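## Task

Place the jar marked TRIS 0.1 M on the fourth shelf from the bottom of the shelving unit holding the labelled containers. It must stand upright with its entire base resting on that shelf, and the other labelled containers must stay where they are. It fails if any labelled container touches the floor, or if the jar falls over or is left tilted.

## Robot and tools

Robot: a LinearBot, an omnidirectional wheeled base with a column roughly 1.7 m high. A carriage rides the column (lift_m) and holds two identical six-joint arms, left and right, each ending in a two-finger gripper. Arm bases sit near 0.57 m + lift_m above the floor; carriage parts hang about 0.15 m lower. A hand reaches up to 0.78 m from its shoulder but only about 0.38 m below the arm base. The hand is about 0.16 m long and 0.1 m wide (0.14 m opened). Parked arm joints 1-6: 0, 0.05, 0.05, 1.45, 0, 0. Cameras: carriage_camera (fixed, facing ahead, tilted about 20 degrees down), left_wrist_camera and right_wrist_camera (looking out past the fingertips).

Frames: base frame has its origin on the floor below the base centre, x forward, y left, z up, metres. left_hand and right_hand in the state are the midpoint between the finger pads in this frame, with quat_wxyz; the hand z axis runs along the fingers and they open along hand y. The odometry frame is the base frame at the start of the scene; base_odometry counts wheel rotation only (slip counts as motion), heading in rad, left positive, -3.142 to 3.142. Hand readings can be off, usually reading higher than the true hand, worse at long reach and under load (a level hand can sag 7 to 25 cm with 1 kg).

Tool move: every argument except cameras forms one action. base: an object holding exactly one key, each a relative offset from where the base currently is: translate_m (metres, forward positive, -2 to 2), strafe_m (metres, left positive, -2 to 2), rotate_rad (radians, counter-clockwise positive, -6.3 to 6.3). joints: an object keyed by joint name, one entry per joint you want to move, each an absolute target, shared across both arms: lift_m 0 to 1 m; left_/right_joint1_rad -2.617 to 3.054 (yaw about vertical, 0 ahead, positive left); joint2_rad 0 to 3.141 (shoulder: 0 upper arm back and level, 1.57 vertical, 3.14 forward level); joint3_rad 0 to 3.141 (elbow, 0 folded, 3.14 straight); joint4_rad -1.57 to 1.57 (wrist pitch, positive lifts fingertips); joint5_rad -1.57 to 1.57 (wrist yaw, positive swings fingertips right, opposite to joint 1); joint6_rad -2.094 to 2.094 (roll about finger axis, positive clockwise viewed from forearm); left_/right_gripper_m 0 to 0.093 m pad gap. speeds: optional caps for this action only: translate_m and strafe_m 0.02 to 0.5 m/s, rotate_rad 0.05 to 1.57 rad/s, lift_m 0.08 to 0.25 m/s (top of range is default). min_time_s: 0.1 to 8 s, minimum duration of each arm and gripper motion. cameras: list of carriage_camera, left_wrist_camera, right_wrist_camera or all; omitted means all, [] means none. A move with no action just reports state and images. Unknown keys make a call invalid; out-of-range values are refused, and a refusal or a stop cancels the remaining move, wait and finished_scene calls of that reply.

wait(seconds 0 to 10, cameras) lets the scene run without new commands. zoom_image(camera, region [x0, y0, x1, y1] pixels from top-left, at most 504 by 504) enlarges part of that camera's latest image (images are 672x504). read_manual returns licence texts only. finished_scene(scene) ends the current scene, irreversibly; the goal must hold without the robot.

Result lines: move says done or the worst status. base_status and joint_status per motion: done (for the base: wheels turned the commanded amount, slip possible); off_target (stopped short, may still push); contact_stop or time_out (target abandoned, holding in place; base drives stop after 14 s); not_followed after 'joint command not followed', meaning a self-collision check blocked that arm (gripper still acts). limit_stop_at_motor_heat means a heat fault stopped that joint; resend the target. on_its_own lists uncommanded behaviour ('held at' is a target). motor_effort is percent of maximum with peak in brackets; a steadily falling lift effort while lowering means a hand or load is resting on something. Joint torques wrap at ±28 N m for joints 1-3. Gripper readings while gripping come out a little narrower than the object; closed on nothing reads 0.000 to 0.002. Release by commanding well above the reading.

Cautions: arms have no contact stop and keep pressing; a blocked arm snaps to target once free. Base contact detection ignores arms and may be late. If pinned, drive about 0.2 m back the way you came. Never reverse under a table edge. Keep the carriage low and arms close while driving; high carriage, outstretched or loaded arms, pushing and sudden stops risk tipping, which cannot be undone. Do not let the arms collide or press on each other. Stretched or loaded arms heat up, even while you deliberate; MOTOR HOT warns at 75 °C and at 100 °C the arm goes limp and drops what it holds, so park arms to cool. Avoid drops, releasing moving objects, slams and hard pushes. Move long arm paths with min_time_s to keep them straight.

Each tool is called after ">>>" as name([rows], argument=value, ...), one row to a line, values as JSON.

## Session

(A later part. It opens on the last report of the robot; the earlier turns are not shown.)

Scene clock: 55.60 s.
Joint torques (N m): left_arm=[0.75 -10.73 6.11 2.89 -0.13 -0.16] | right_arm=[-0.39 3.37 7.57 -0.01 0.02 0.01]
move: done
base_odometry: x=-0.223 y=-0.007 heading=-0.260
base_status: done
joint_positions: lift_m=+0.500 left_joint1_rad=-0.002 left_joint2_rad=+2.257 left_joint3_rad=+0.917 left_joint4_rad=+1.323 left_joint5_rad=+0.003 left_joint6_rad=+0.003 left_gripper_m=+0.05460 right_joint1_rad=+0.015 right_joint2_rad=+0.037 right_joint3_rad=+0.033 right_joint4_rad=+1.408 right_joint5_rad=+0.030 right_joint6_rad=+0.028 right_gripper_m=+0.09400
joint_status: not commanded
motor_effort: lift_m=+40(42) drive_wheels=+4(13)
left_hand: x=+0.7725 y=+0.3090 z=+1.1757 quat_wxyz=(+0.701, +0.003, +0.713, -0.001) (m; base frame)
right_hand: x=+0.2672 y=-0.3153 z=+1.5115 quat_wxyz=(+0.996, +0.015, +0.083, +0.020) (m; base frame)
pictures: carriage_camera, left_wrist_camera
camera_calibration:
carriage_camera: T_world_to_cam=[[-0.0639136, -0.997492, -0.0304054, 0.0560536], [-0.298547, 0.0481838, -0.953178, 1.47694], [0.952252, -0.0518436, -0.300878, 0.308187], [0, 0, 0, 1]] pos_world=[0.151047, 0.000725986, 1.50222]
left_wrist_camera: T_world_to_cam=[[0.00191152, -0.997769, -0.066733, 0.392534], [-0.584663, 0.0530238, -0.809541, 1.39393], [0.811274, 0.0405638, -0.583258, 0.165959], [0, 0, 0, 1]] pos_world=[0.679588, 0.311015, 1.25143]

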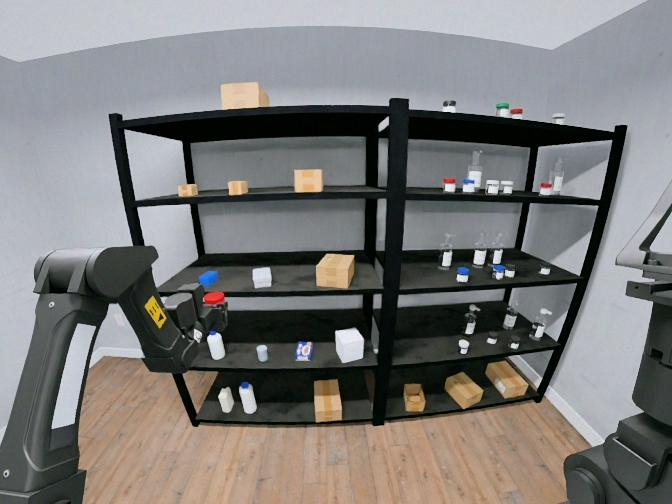

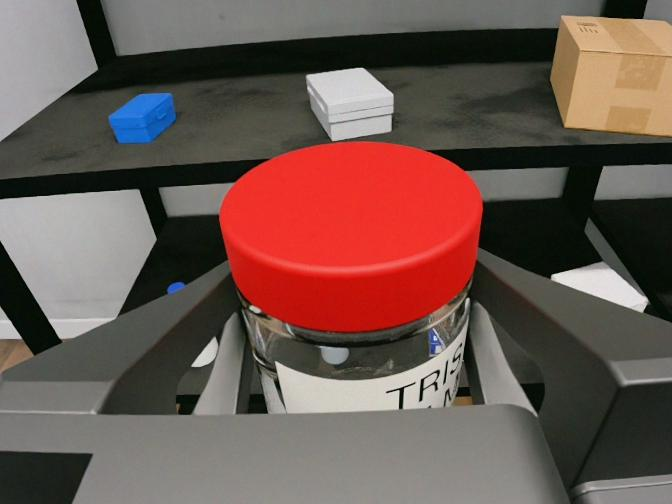

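>>> move(base={"strafe_m": -0.743}, joints={"lift_m": 0.85}, speeds={"strafe_m": 0.2, "lift_m": 0.15}, cameras=["left_wrist_camera","carriage_camera"])

>>> zoom_image(camera="carriage_camera", region=[100, 180, 350, 370])

Scene clock: 62.63 s.
Joint torques (N m): left_arm=[0.61 -10.93 6.27 2.98 -0.21 -0.17] | right_arm=[-0.31 3.29 7.64 0.02 0.01 0.01]
move: done
base_odometry: x=-0.415 y=-0.725 heading=-0.261
base_status: done
joint_positions: lift_m=+0.850 left_joint1_rad=-0.002 left_joint2_rad=+2.259 left_joint3_rad=+0.917 left_joint4_rad=+1.322 left_joint5_rad=+0.003 left_joint6_rad=+0.003 left_gripper_m=+0.05460 right_joint1_rad=+0.015 right_joint2_rad=+0.037 right_joint3_rad=+0.033 right_joint4_rad=+1.408 right_joint5_rad=+0.030 right_joint6_rad=+0.028 right_gripper_m=+0.09400
joint_status: all done
motor_effort: lift_m=+40(48) drive_wheels=-7(14)
left_hand: x=+0.7724 y=+0.3092 z=+1.5247 quat_wxyz=(+0.700, +0.003, +0.714, -0.001) (m; base frame)
right_hand: x=+0.2674 y=-0.3153 z=+1.8615 quat_wxyz=(+0.996, +0.015, +0.084, +0.020) (m; base frame)
pictures: carriage_camera, left_wrist_camera
camera_calibration:
carriage_camera: T_world_to_cam=[[-0.0639136, -0.997492, -0.0304054, 0.0666954], [-0.298547, 0.0481838, -0.953178, 1.81055], [0.952252, -0.0518436, -0.300878, 0.413494], [0, 0, 0, 1]] pos_world=[0.151047, 0.000725986, 1.85222]
left_wrist_camera: T_world_to_cam=[[0.00251995, -0.997767, -0.0667497, 0.415653], [-0.586555, 0.0525865, -0.8082, 1.67597], [0.809906, 0.041189, -0.585112, 0.373233], [0, 0, 0, 1]] pos_world=[0.67972, 0.311218, 1.60065]

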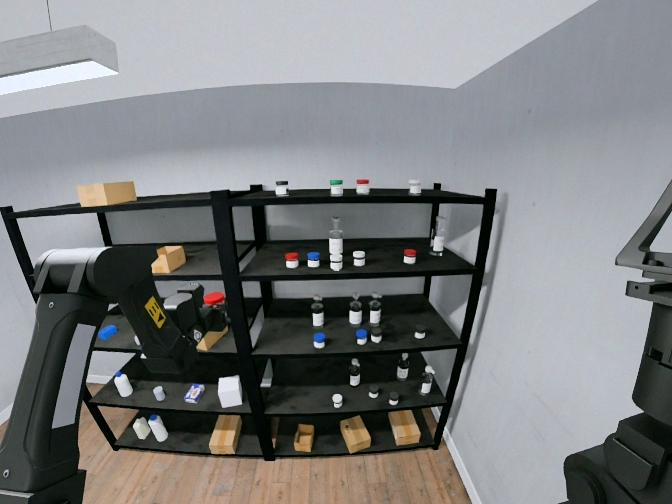

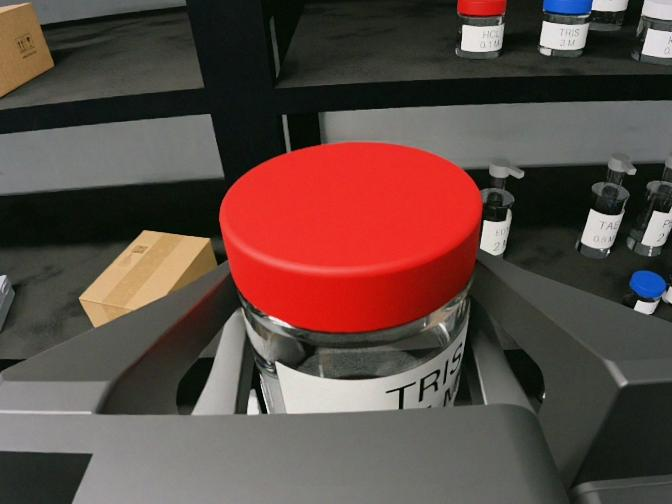

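Scaled by 2.016 from the camera's 672x504 image, which has a finer 960x720 frame.

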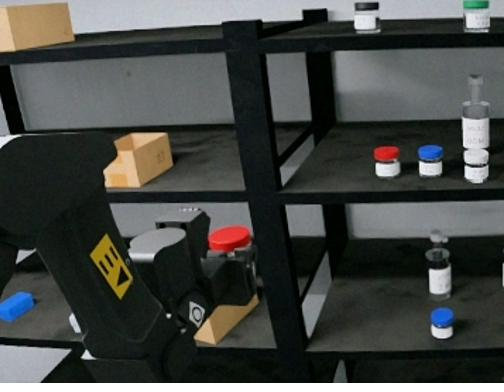

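>>> move(base={"strafe_m": -0.03}, speeds={"strafe_m": 0.1}, cameras=[])

>>> move(base={"translate_m": 0.32}, speeds={"translate_m": 0.15}, cameras=["left_wrist_camera","carriage_camera"])

>>> zoom_image(camera="carriage_camera", region=[130, 200, 330, 350])

Scene clock: 65.00 s.
Joint torques (N m): left_arm=[0.87 -10.61 6.23 2.94 -0.18 -0.08] | right_arm=[-0.49 3.36 7.61 0.02 -0.02 0.03]
move: done
base_odometry: x=-0.422 y=-0.754 heading=-0.262
base_status: done
joint_positions: lift_m=+0.850 left_joint1_rad=-0.003 left_joint2_rad=+2.259 left_joint3_rad=+0.917 left_joint4_rad=+1.322 left_joint5_rad=+0.003 left_joint6_rad=+0.003 left_gripper_m=+0.05460 right_joint1_rad=+0.015 right_joint2_rad=+0.037 right_joint3_rad=+0.033 right_joint4_rad=+1.408 right_joint5_rad=+0.030 right_joint6_rad=+0.028 right_gripper_m=+0.09400
joint_status: not commanded
motor_effort: lift_m=+41(41) drive_wheels=-8(15)
left_hand: x=+0.7724 y=+0.3088 z=+1.5247 quat_wxyz=(+0.700, +0.003, +0.714, -0.001) (m; base frame)
right_hand: x=+0.2674 y=-0.3152 z=+1.8615 quat_wxyz=(+0.996, +0.015, +0.084, +0.020) (m; base frame)
pictures: none
No camera images: "cameras" was empty.

Scene clock: 68.67 s.
Joint torques (N m): left_arm=[0.54 -10.74 6.01 2.94 -0.12 -0.14] | right_arm=[-0.39 3.43 7.72 0.01 0 0.03]
move: done
base_odometry: x=-0.113 y=-0.837 heading=-0.262
base_status: done
joint_positions: lift_m=+0.850 left_joint1_rad=-0.003 left_joint2_rad=+2.259 left_joint3_rad=+0.917 left_joint4_rad=+1.322 left_joint5_rad=+0.003 left_joint6_rad=+0.003 left_gripper_m=+0.05460 right_joint1_rad=+0.015 right_joint2_rad=+0.037 right_joint3_rad=+0.033 right_joint4_rad=+1.407 right_joint5_rad=+0.030 right_joint6_rad=+0.028 right_gripper_m=+0.09400
joint_status: not commanded
motor_effort: lift_m=+41(42) drive_wheels=-5(10)
left_hand: x=+0.7724 y=+0.3088 z=+1.5247 quat_wxyz=(+0.700, +0.003, +0.714, -0.001) (m; base frame)
right_hand: x=+0.2675 y=-0.3152 z=+1.8615 quat_wxyz=(+0.996, +0.015, +0.084, +0.020) (m; base frame)
pictures: carriage_camera, left_wrist_camera
camera_calibration:
carriage_camera: T_world_to_cam=[[-0.0639136, -0.997492, -0.0304054, 0.0666954], [-0.298547, 0.0481838, -0.953178, 1.81055], [0.952252, -0.0518436, -0.300878, 0.413494], [0, 0, 0, 1]] pos_world=[0.151047, 0.000725986, 1.85222]
left_wrist_camera: T_world_to_cam=[[0.0017587, -0.997768, -0.0667497, 0.415825], [-0.586515, 0.053034, -0.8082, 1.67583], [0.809937, 0.0405711, -0.585112, 0.373418], [0, 0, 0, 1]] pos_world=[0.67972, 0.310871, 1.60065]

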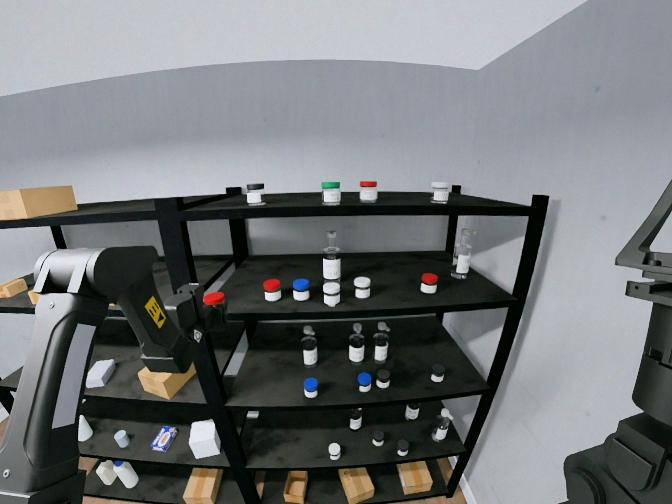

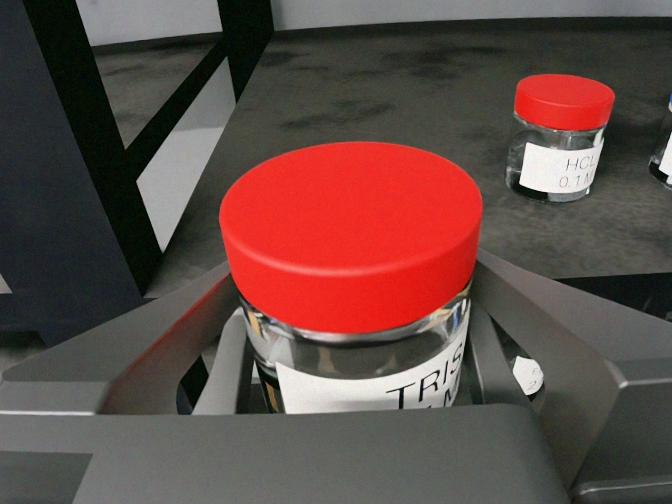

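Scaled by 2.520 from the camera's 672x504 image, which has a finer 960x720 frame.

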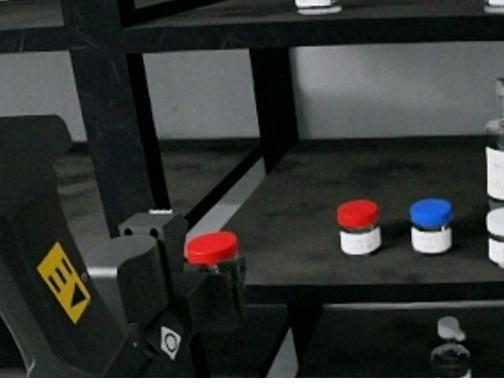

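>>> move(base={"translate_m": 0.15}, speeds={"translate_m": 0.1}, cameras=["left_wrist_camera","carriage_camera"])

>>> zoom_image(camera="carriage_camera", region=[130, 220, 310, 350])

Scene clock: 72.90 s.
Joint torques (N m): left_arm=[0.59 -10.65 6.16 2.92 -0.17 -0.09] | right_arm=[-0.49 3.32 7.41 0.08 0.03 0.03]
move: done
base_odometry: x=+0.031 y=-0.877 heading=-0.263
base_status: done
joint_positions: lift_m=+0.850 left_joint1_rad=-0.003 left_joint2_rad=+2.259 left_joint3_rad=+0.917 left_joint4_rad=+1.322 left_joint5_rad=+0.003 left_joint6_rad=+0.003 left_gripper_m=+0.05460 right_joint1_rad=+0.015 right_joint2_rad=+0.037 right_joint3_rad=+0.033 right_joint4_rad=+1.407 right_joint5_rad=+0.030 right_joint6_rad=+0.028 right_gripper_m=+0.09400
joint_status: not commanded
motor_effort: lift_m=+40(42) drive_wheels=-4(12)
left_hand: x=+0.7724 y=+0.3088 z=+1.5247 quat_wxyz=(+0.700, +0.003, +0.714, -0.001) (m; base frame)
right_hand: x=+0.2675 y=-0.3152 z=+1.8615 quat_wxyz=(+0.996, +0.015, +0.084, +0.020) (m; base frame)
pictures: carriage_camera, left_wrist_camera
camera_calibration:
carriage_camera: T_world_to_cam=[[-0.0639136, -0.997492, -0.0304054, 0.0666954], [-0.298547, 0.0481838, -0.953178, 1.81055], [0.952252, -0.0518436, -0.300878, 0.413494], [0, 0, 0, 1]] pos_world=[0.151047, 0.000725986, 1.85222]
left_wrist_camera: T_world_to_cam=[[0.0017587, -0.997768, -0.0667497, 0.415825], [-0.586515, 0.053034, -0.8082, 1.67583], [0.809937, 0.0405711, -0.585112, 0.373418], [0, 0, 0, 1]] pos_world=[0.67972, 0.310871, 1.60065]

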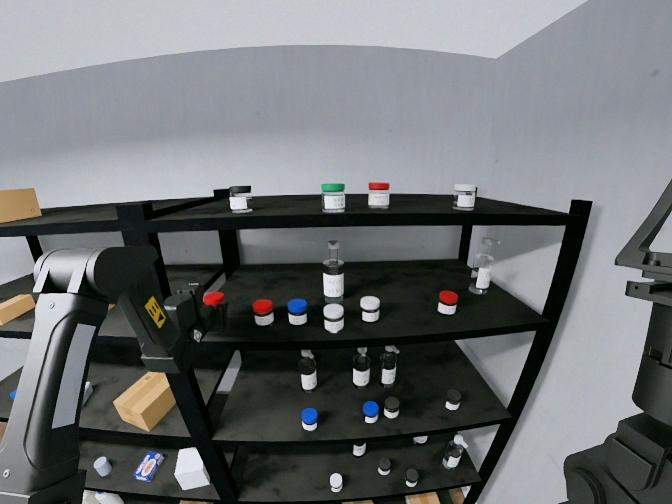

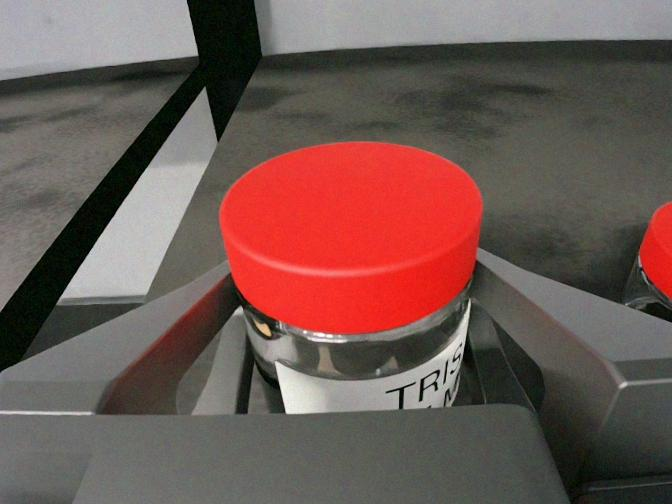

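Scaled by 2.800 from the camera's 672x504 image, which has a finer 960x720 frame.

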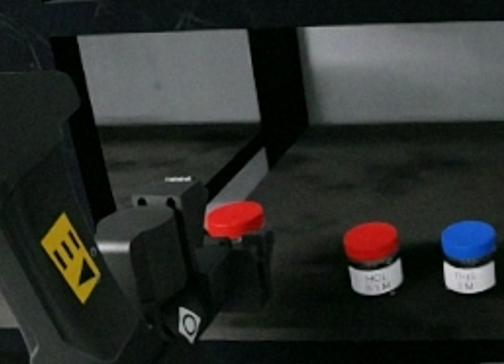

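>>> move(base={"strafe_m": -0.01}, joints={"left_joint4_rad": 1.365, "lift_m": 0.825}, speeds={"lift_m": 0.08, "strafe_m": 0.05}, min_time_s=1, cameras=["left_wrist_camera","carriage_camera"])

>>> zoom_image(camera="carriage_camera", region=[160, 260, 300, 350])

Scene clock: 75.87 s.
Joint torques (N m): left_arm=[0.9 -10.7 5.9 3.23 -0.11 -0.15] | right_arm=[-0.4 3.36 7.65 0.04 0.02 0]
move: done
base_odometry: x=+0.029 y=-0.886 heading=-0.262
base_status: done
joint_positions: lift_m=+0.825 left_joint1_rad=-0.004 left_joint2_rad=+2.259 left_joint3_rad=+0.918 left_joint4_rad=+1.335 left_joint5_rad=+0.003 left_joint6_rad=+0.003 left_gripper_m=+0.05460 right_joint1_rad=+0.016 right_joint2_rad=+0.037 right_joint3_rad=+0.033 right_joint4_rad=+1.407 right_joint5_rad=+0.030 right_joint6_rad=+0.028 right_gripper_m=+0.09400
joint_status: all done
motor_effort: lift_m=+36(36) drive_wheels=+3(8)
left_hand: x=+0.7726 y=+0.3079 z=+1.5035 quat_wxyz=(+0.705, +0.004, +0.709, -0.002) (m; base frame)
right_hand: x=+0.2677 y=-0.3152 z=+1.8369 quat_wxyz=(+0.996, +0.015, +0.084, +0.021) (m; base frame)
pictures: carriage_camera, left_wrist_camera
camera_calibration:
carriage_camera: T_world_to_cam=[[-0.0639136, -0.997492, -0.0304054, 0.0659472], [-0.298547, 0.0481838, -0.953178, 1.78709], [0.952252, -0.0518436, -0.300878, 0.40609], [0, 0, 0, 1]] pos_world=[0.151047, 0.000725986, 1.82761]
left_wrist_camera: T_world_to_cam=[[0.000771813, -0.997774, -0.0666809, 0.414172], [-0.575258, 0.0541001, -0.816181, 1.66179], [0.817971, 0.0389887, -0.573936, 0.338433], [0, 0, 0, 1]] pos_world=[0.678813, 0.310151, 1.57818]

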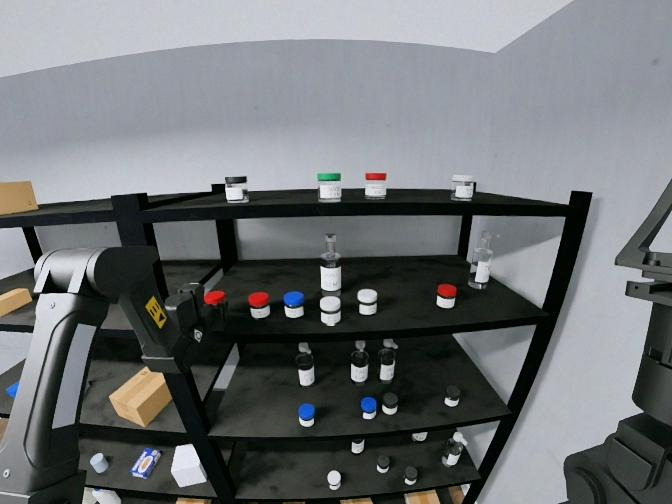

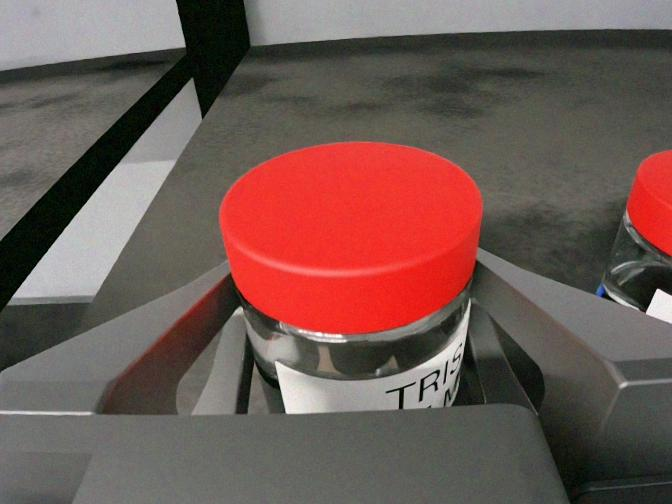

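Scaled by 3.600 from the camera's 672x504 image, which has a finer 960x720 frame.

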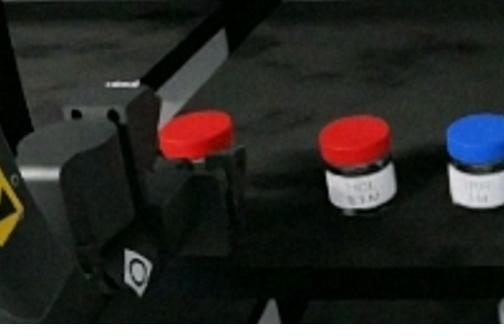

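>>> move(joints={"left_joint4_rad": 1.39, "lift_m": 0.81}, speeds={"lift_m": 0.08}, min_time_s=1, cameras=["left_wrist_camera"])

>>> move(joints={"lift_m": 0.802}, speeds={"lift_m": 0.08}, cameras=["left_wrist_camera","carriage_camera"])

>>> zoom_image(camera="carriage_camera", region=[160, 250, 300, 340])

Scene clock: 77.80 s.
Joint torques (N m): left_arm=[0.49 -10.77 6.13 3.12 -0.17 -0.14] | right_arm=[-0.49 3.37 7.61 0.02 0 0.01]
move: done
base_odometry: x=+0.029 y=-0.886 heading=-0.262
base_status: not commanded
joint_positions: lift_m=+0.810 left_joint1_rad=-0.004 left_joint2_rad=+2.259 left_joint3_rad=+0.918 left_joint4_rad=+1.361 left_joint5_rad=+0.003 left_joint6_rad=+0.003 left_gripper_m=+0.05460 right_joint1_rad=+0.016 right_joint2_rad=+0.037 right_joint3_rad=+0.033 right_joint4_rad=+1.407 right_joint5_rad=+0.030 right_joint6_rad=+0.028 right_gripper_m=+0.09400
joint_status: all done
motor_effort: lift_m=+33(36) drive_wheels=+3(3)
left_hand: x=+0.7725 y=+0.3079 z=+1.4945 quat_wxyz=(+0.714, +0.004, +0.700, -0.002) (m; base frame)
right_hand: x=+0.2677 y=-0.3152 z=+1.8219 quat_wxyz=(+0.996, +0.015, +0.084, +0.021) (m; base frame)
pictures: left_wrist_camera
camera_calibration:
left_wrist_camera: T_world_to_cam=[[0.00242353, -0.997781, -0.0665383, 0.412086], [-0.554846, 0.0540151, -0.830198, 1.65964], [0.83195, 0.0389305, -0.553484, 0.291972], [0, 0, 0, 1]] pos_world=[0.676941, 0.310159, 1.56685]

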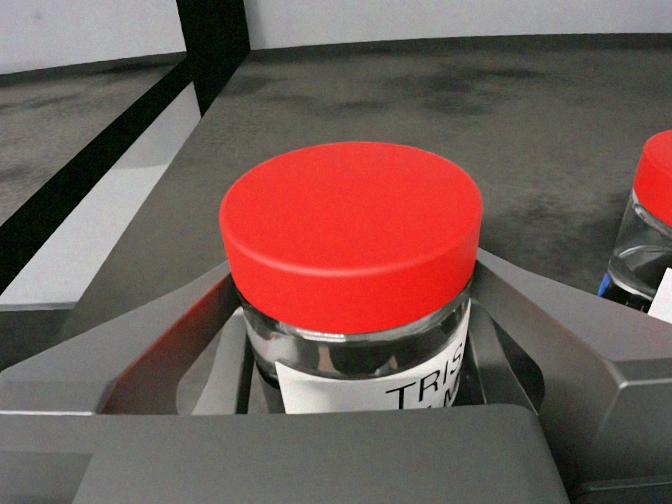

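Scene clock: 78.93 s.
Joint torques (N m): left_arm=[0.73 -10.78 6.06 3.08 -0.18 -0.1] | right_arm=[-0.31 3.28 7.68 0.01 0.03 -0.01]
move: done
base_odometry: x=+0.029 y=-0.886 heading=-0.262
base_status: not commanded
joint_positions: lift_m=+0.802 left_joint1_rad=-0.004 left_joint2_rad=+2.261 left_joint3_rad=+0.918 left_joint4_rad=+1.366 left_joint5_rad=+0.003 left_joint6_rad=+0.003 left_gripper_m=+0.05460 right_joint1_rad=+0.016 right_joint2_rad=+0.037 right_joint3_rad=+0.033 right_joint4_rad=+1.406 right_joint5_rad=+0.030 right_joint6_rad=+0.028 right_gripper_m=+0.09400
joint_status: all done
motor_effort: lift_m=+34(37) drive_wheels=+3(5)
left_hand: x=+0.7725 y=+0.3079 z=+1.4871 quat_wxyz=(+0.715, +0.004, +0.699, -0.002) (m; base frame)
right_hand: x=+0.2679 y=-0.3152 z=+1.8139 quat_wxyz=(+0.996, +0.015, +0.085, +0.021) (m; base frame)
pictures: carriage_camera, left_wrist_camera
camera_calibration:
carriage_camera: T_world_to_cam=[[-0.0639136, -0.997492, -0.0304054, 0.0652488], [-0.298547, 0.0481838, -0.953178, 1.7652], [0.952252, -0.0518436, -0.300878, 0.399179], [0, 0, 0, 1]] pos_world=[0.151047, 0.000725986, 1.80464]
left_wrist_camera: T_world_to_cam=[[0.00270268, -0.997782, -0.0665101, 0.411337], [-0.551357, 0.0540006, -0.83252, 1.65423], [0.834265, 0.0389208, -0.549989, 0.280941], [0, 0, 0, 1]] pos_world=[0.676584, 0.310161, 1.55905]

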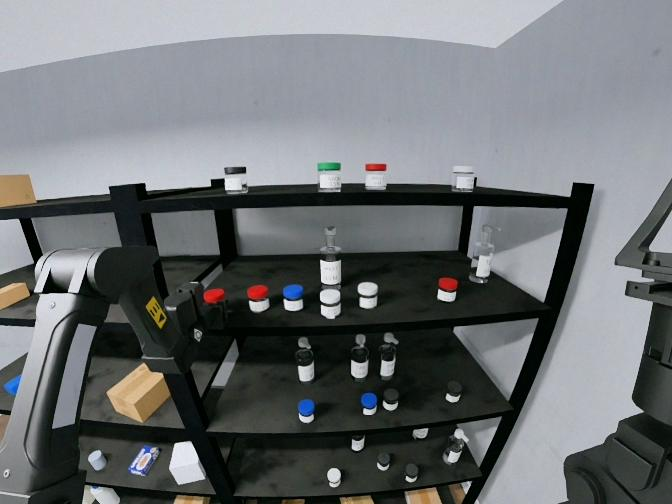

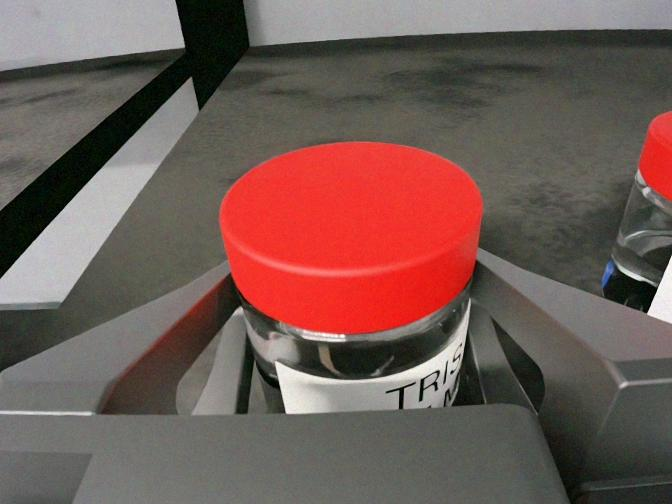

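Scaled by 3.600 from the camera's 672x504 image, which has a finer 960x720 frame.

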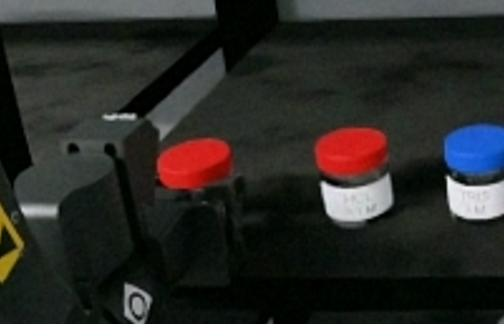

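>>> move(joints={"lift_m": 0.797}, speeds={"lift_m": 0.08}, cameras=[])

>>> move(joints={"lift_m": 0.792}, speeds={"lift_m": 0.08}, cameras=["left_wrist_camera"])

Scene clock: 80.13 s.
Joint torques (N m): left_arm=[0.81 -10.85 5.98 3.01 -0.18 -0.12] | right_arm=[-0.51 3.38 7.6 0.05 0 0.04]
move: done
base_odometry: x=+0.029 y=-0.886 heading=-0.262
base_status: not commanded
joint_positions: lift_m=+0.797 left_joint1_rad=-0.004 left_joint2_rad=+2.261 left_joint3_rad=+0.918 left_joint4_rad=+1.370 left_joint5_rad=+0.003 left_joint6_rad=+0.003 left_gripper_m=+0.05460 right_joint1_rad=+0.016 right_joint2_rad=+0.037 right_joint3_rad=+0.033 right_joint4_rad=+1.406 right_joint5_rad=+0.030 right_joint6_rad=+0.028 right_gripper_m=+0.09400
joint_status: all done
motor_effort: lift_m=+34(35) drive_wheels=+3(5)
left_hand: x=+0.7724 y=+0.3079 z=+1.4828 quat_wxyz=(+0.716, +0.004, +0.698, -0.002) (m; base frame)
right_hand: x=+0.2679 y=-0.3152 z=+1.8089 quat_wxyz=(+0.996, +0.015, +0.085, +0.021) (m; base frame)
pictures: none
No camera images: "cameras" was empty.

Scene clock: 80.80 s.
Joint torques (N m): left_arm=[0.69 -10.95 6.02 2.85 -0.2 -0.12] | right_arm=[-0.43 3.47 7.61 0.06 0.02 0.04]
move: done
base_odometry: x=+0.029 y=-0.886 heading=-0.262
base_status: not commanded
joint_positions: lift_m=+0.792 left_joint1_rad=-0.004 left_joint2_rad=+2.261 left_joint3_rad=+0.918 left_joint4_rad=+1.388 left_joint5_rad=+0.003 left_joint6_rad=-0.001 left_gripper_m=+0.05460 right_joint1_rad=+0.016 right_joint2_rad=+0.037 right_joint3_rad=+0.033 right_joint4_rad=+1.405 right_joint5_rad=+0.030 right_joint6_rad=+0.028 right_gripper_m=+0.09400
joint_status: all done
motor_effort: lift_m=+33(35) drive_wheels=+3(5)
left_hand: x=+0.7723 y=+0.3079 z=+1.4820 quat_wxyz=(+0.722, +0.002, +0.691, -0.003) (m; base frame)
right_hand: x=+0.2680 y=-0.3152 z=+1.8039 quat_wxyz=(+0.996, +0.015, +0.085, +0.021) (m; base frame)
pictures: left_wrist_camera
camera_calibration:
left_wrist_camera: T_world_to_cam=[[0.00388542, -0.998058, -0.0621714, 0.403742], [-0.534108, 0.0504897, -0.843907, 1.65454], [0.845407, 0.0364852, -0.532875, 0.245088], [0, 0, 0, 1]] pos_world=[0.674938, 0.310479, 1.55198]

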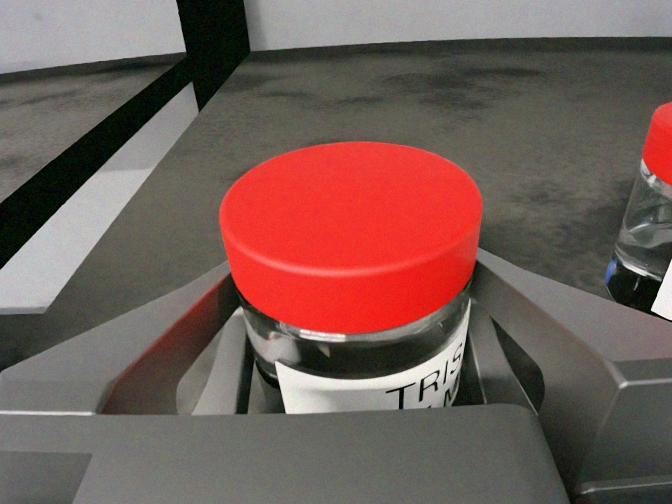

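>>> move(joints={"lift_m": 0.795, "left_joint4_rad": 1.375}, speeds={"lift_m": 0.08}, cameras=[])

>>> move(joints={"left_gripper_m": 0.056}, min_time_s=1.5, cameras=[])

>>> move(joints={"left_gripper_m": 0.072}, min_time_s=1.5, cameras=["left_wrist_camera","carriage_camera"])

>>> zoom_image(camera="carriage_camera", region=[160, 250, 300, 340])

Scene clock: 81.87 s.
Joint torques (N m): left_arm=[0.84 -10.89 6.28 2.76 -0.2 -0.08] | right_arm=[-0.5 3.32 7.6 0.05 0 0.05]
move: done
base_odometry: x=+0.029 y=-0.886 heading=-0.262
base_status: not commanded
joint_positions: lift_m=+0.795 left_joint1_rad=-0.004 left_joint2_rad=+2.261 left_joint3_rad=+0.918 left_joint4_rad=+1.376 left_joint5_rad=+0.003 left_joint6_rad=-0.001 left_gripper_m=+0.05460 right_joint1_rad=+0.016 right_joint2_rad=+0.037 right_joint3_rad=+0.033 right_joint4_rad=+1.405 right_joint5_rad=+0.030 right_joint6_rad=+0.028 right_gripper_m=+0.09400
joint_status: all done
motor_effort: lift_m=+40(47) drive_wheels=+3(5)
left_hand: x=+0.7724 y=+0.3079 z=+1.4815 quat_wxyz=(+0.718, +0.002, +0.696, -0.003) (m; base frame)
right_hand: x=+0.2680 y=-0.3152 z=+1.8063 quat_wxyz=(+0.996, +0.015, +0.085, +0.021) (m; base frame)
pictures: none
No camera images: "cameras" was empty.

Scene clock: 83.67 s.
Joint torques (N m): left_arm=[0.84 -10.84 6.22 2.72 -0.18 -0.04] | right_arm=[-0.55 3.29 7.61 0.07 0.01 0]
move: done
base_odometry: x=+0.029 y=-0.886 heading=-0.262
base_status: not commanded
joint_positions: lift_m=+0.795 left_joint1_rad=-0.004 left_joint2_rad=+2.261 left_joint3_rad=+0.918 left_joint4_rad=+1.376 left_joint5_rad=+0.003 left_joint6_rad=-0.001 left_gripper_m=+0.05611 right_joint1_rad=+0.016 right_joint2_rad=+0.037 right_joint3_rad=+0.033 right_joint4_rad=+1.405 right_joint5_rad=+0.030 right_joint6_rad=+0.028 right_gripper_m=+0.09400
joint_status: all done
motor_effort: lift_m=+41(42) drive_wheels=+3(3)
left_hand: x=+0.7724 y=+0.3079 z=+1.4815 quat_wxyz=(+0.718, +0.002, +0.696, -0.003) (m; base frame)
right_hand: x=+0.2680 y=-0.3152 z=+1.8063 quat_wxyz=(+0.996, +0.015, +0.085, +0.021) (m; base frame)
pictures: none
No camera images: "cameras" was empty.

Scene clock: 85.47 s.
Joint torques (N m): left_arm=[0.5 -11.07 6.27 2.73 -0.16 -0.11] | right_arm=[-0.51 3.4 7.61 0.05 0 0.02]
move: done
base_odometry: x=+0.029 y=-0.886 heading=-0.262
base_status: not commanded
joint_positions: lift_m=+0.795 left_joint1_rad=-0.004 left_joint2_rad=+2.261 left_joint3_rad=+0.918 left_joint4_rad=+1.376 left_joint5_rad=+0.003 left_joint6_rad=-0.001 left_gripper_m=+0.07193 right_joint1_rad=+0.016 right_joint2_rad=+0.037 right_joint3_rad=+0.033 right_joint4_rad=+1.405 right_joint5_rad=+0.030 right_joint6_rad=+0.028 right_gripper_m=+0.09400
joint_status: all done
motor_effort: lift_m=+42(43) drive_wheels=+3(3)
left_hand: x=+0.7724 y=+0.3079 z=+1.4815 quat_wxyz=(+0.718, +0.002, +0.696, -0.003) (m; base frame)
right_hand: x=+0.2680 y=-0.3152 z=+1.8063 quat_wxyz=(+0.996, +0.015, +0.085, +0.021) (m; base frame)
pictures: carriage_camera, left_wrist_camera
camera_calibration:
carriage_camera: T_world_to_cam=[[-0.0639136, -0.997492, -0.0304054, 0.0650205], [-0.298547, 0.0481838, -0.953178, 1.75804], [0.952252, -0.0518436, -0.300878, 0.39692], [0, 0, 0, 1]] pos_world=[0.151047, 0.000725986, 1.79713]
left_wrist_camera: T_world_to_cam=[[0.00314966, -0.998055, -0.0622622, 0.404412], [-0.54405, 0.0505311, -0.83753, 1.6524], [0.839047, 0.0365117, -0.542833, 0.264389], [0, 0, 0, 1]] pos_world=[0.675882, 0.310475, 1.55264]

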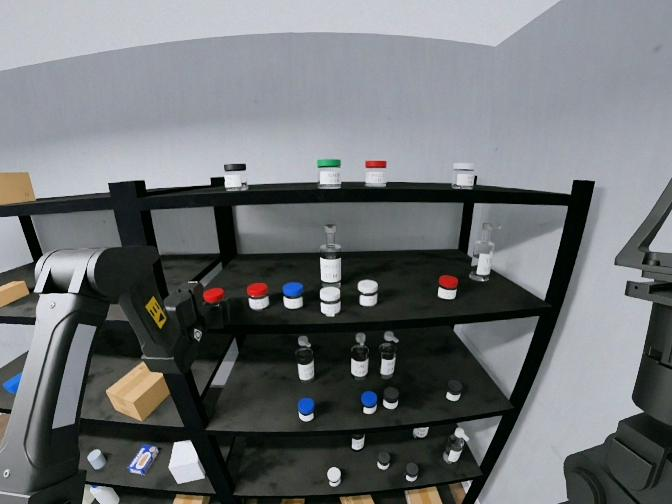

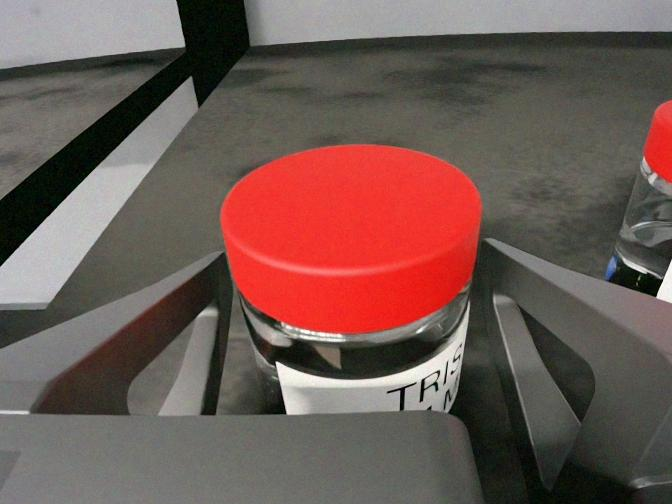

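Scaled by 3.600 from the camera's 672x504 image, which has a finer 960x720 frame.

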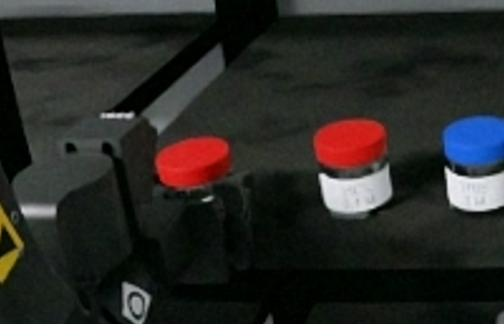

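>>> move(base={"translate_m": -0.2}, speeds={"translate_m": 0.08}, cameras=["left_wrist_camera","carriage_camera"])

>>> zoom_image(camera="carriage_camera", region=[180, 200, 340, 320])

Scene clock: 89.67 s.
Joint torques (N m): left_arm=[0.81 -10.74 6.34 2.72 -0.15 -0.13] | right_arm=[-0.47 3.37 7.6 0.04 -0.01 0.01]
move: done
base_odometry: x=-0.164 y=-0.834 heading=-0.262
base_status: done
joint_positions: lift_m=+0.795 left_joint1_rad=-0.004 left_joint2_rad=+2.261 left_joint3_rad=+0.918 left_joint4_rad=+1.376 left_joint5_rad=+0.003 left_joint6_rad=-0.001 left_gripper_m=+0.07193 right_joint1_rad=+0.016 right_joint2_rad=+0.037 right_joint3_rad=+0.033 right_joint4_rad=+1.406 right_joint5_rad=+0.030 right_joint6_rad=+0.028 right_gripper_m=+0.09400
joint_status: not commanded
motor_effort: lift_m=+42(43) drive_wheels=-2(12)
left_hand: x=+0.7724 y=+0.3079 z=+1.4815 quat_wxyz=(+0.718, +0.002, +0.696, -0.003) (m; base frame)
right_hand: x=+0.2678 y=-0.3152 z=+1.8064 quat_wxyz=(+0.996, +0.015, +0.084, +0.021) (m; base frame)
pictures: carriage_camera, left_wrist_camera
camera_calibration:
carriage_camera: T_world_to_cam=[[-0.0639136, -0.997492, -0.0304054, 0.0650205], [-0.298547, 0.0481838, -0.953178, 1.75804], [0.952252, -0.0518436, -0.300878, 0.39692], [0, 0, 0, 1]] pos_world=[0.151047, 0.000725986, 1.79713]
left_wrist_camera: T_world_to_cam=[[0.00314966, -0.998055, -0.0622622, 0.404412], [-0.54405, 0.0505311, -0.83753, 1.6524], [0.839047, 0.0365117, -0.542833, 0.264389], [0, 0, 0, 1]] pos_world=[0.675882, 0.310475, 1.55264]

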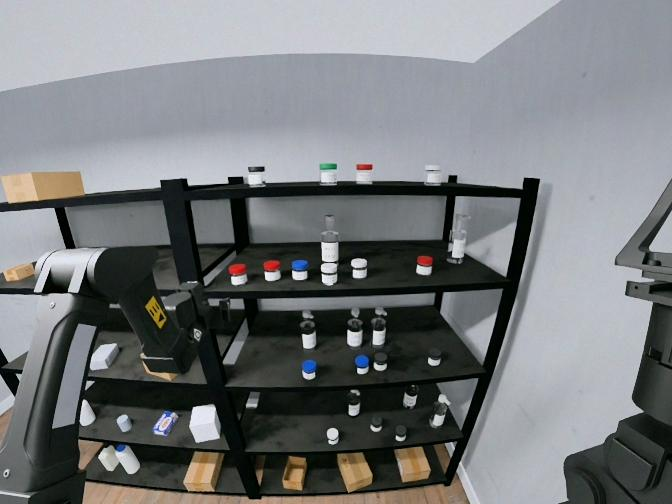

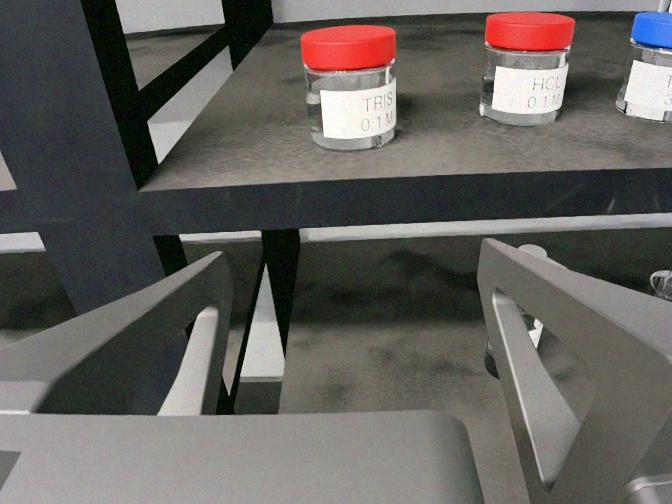

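Scaled by 3.150 from the camera's 672x504 image, which has a finer 960x720 frame.

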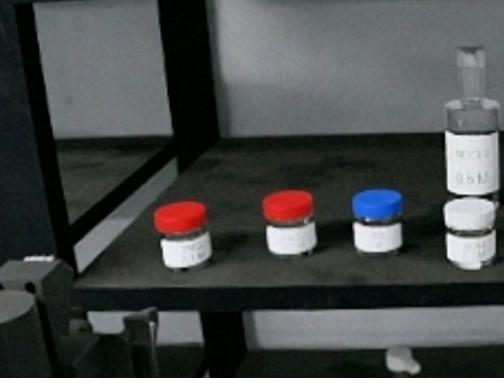

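Standing well. Next scene.

>>> finished_scene(scene=2)

The scene is finished: the task was done.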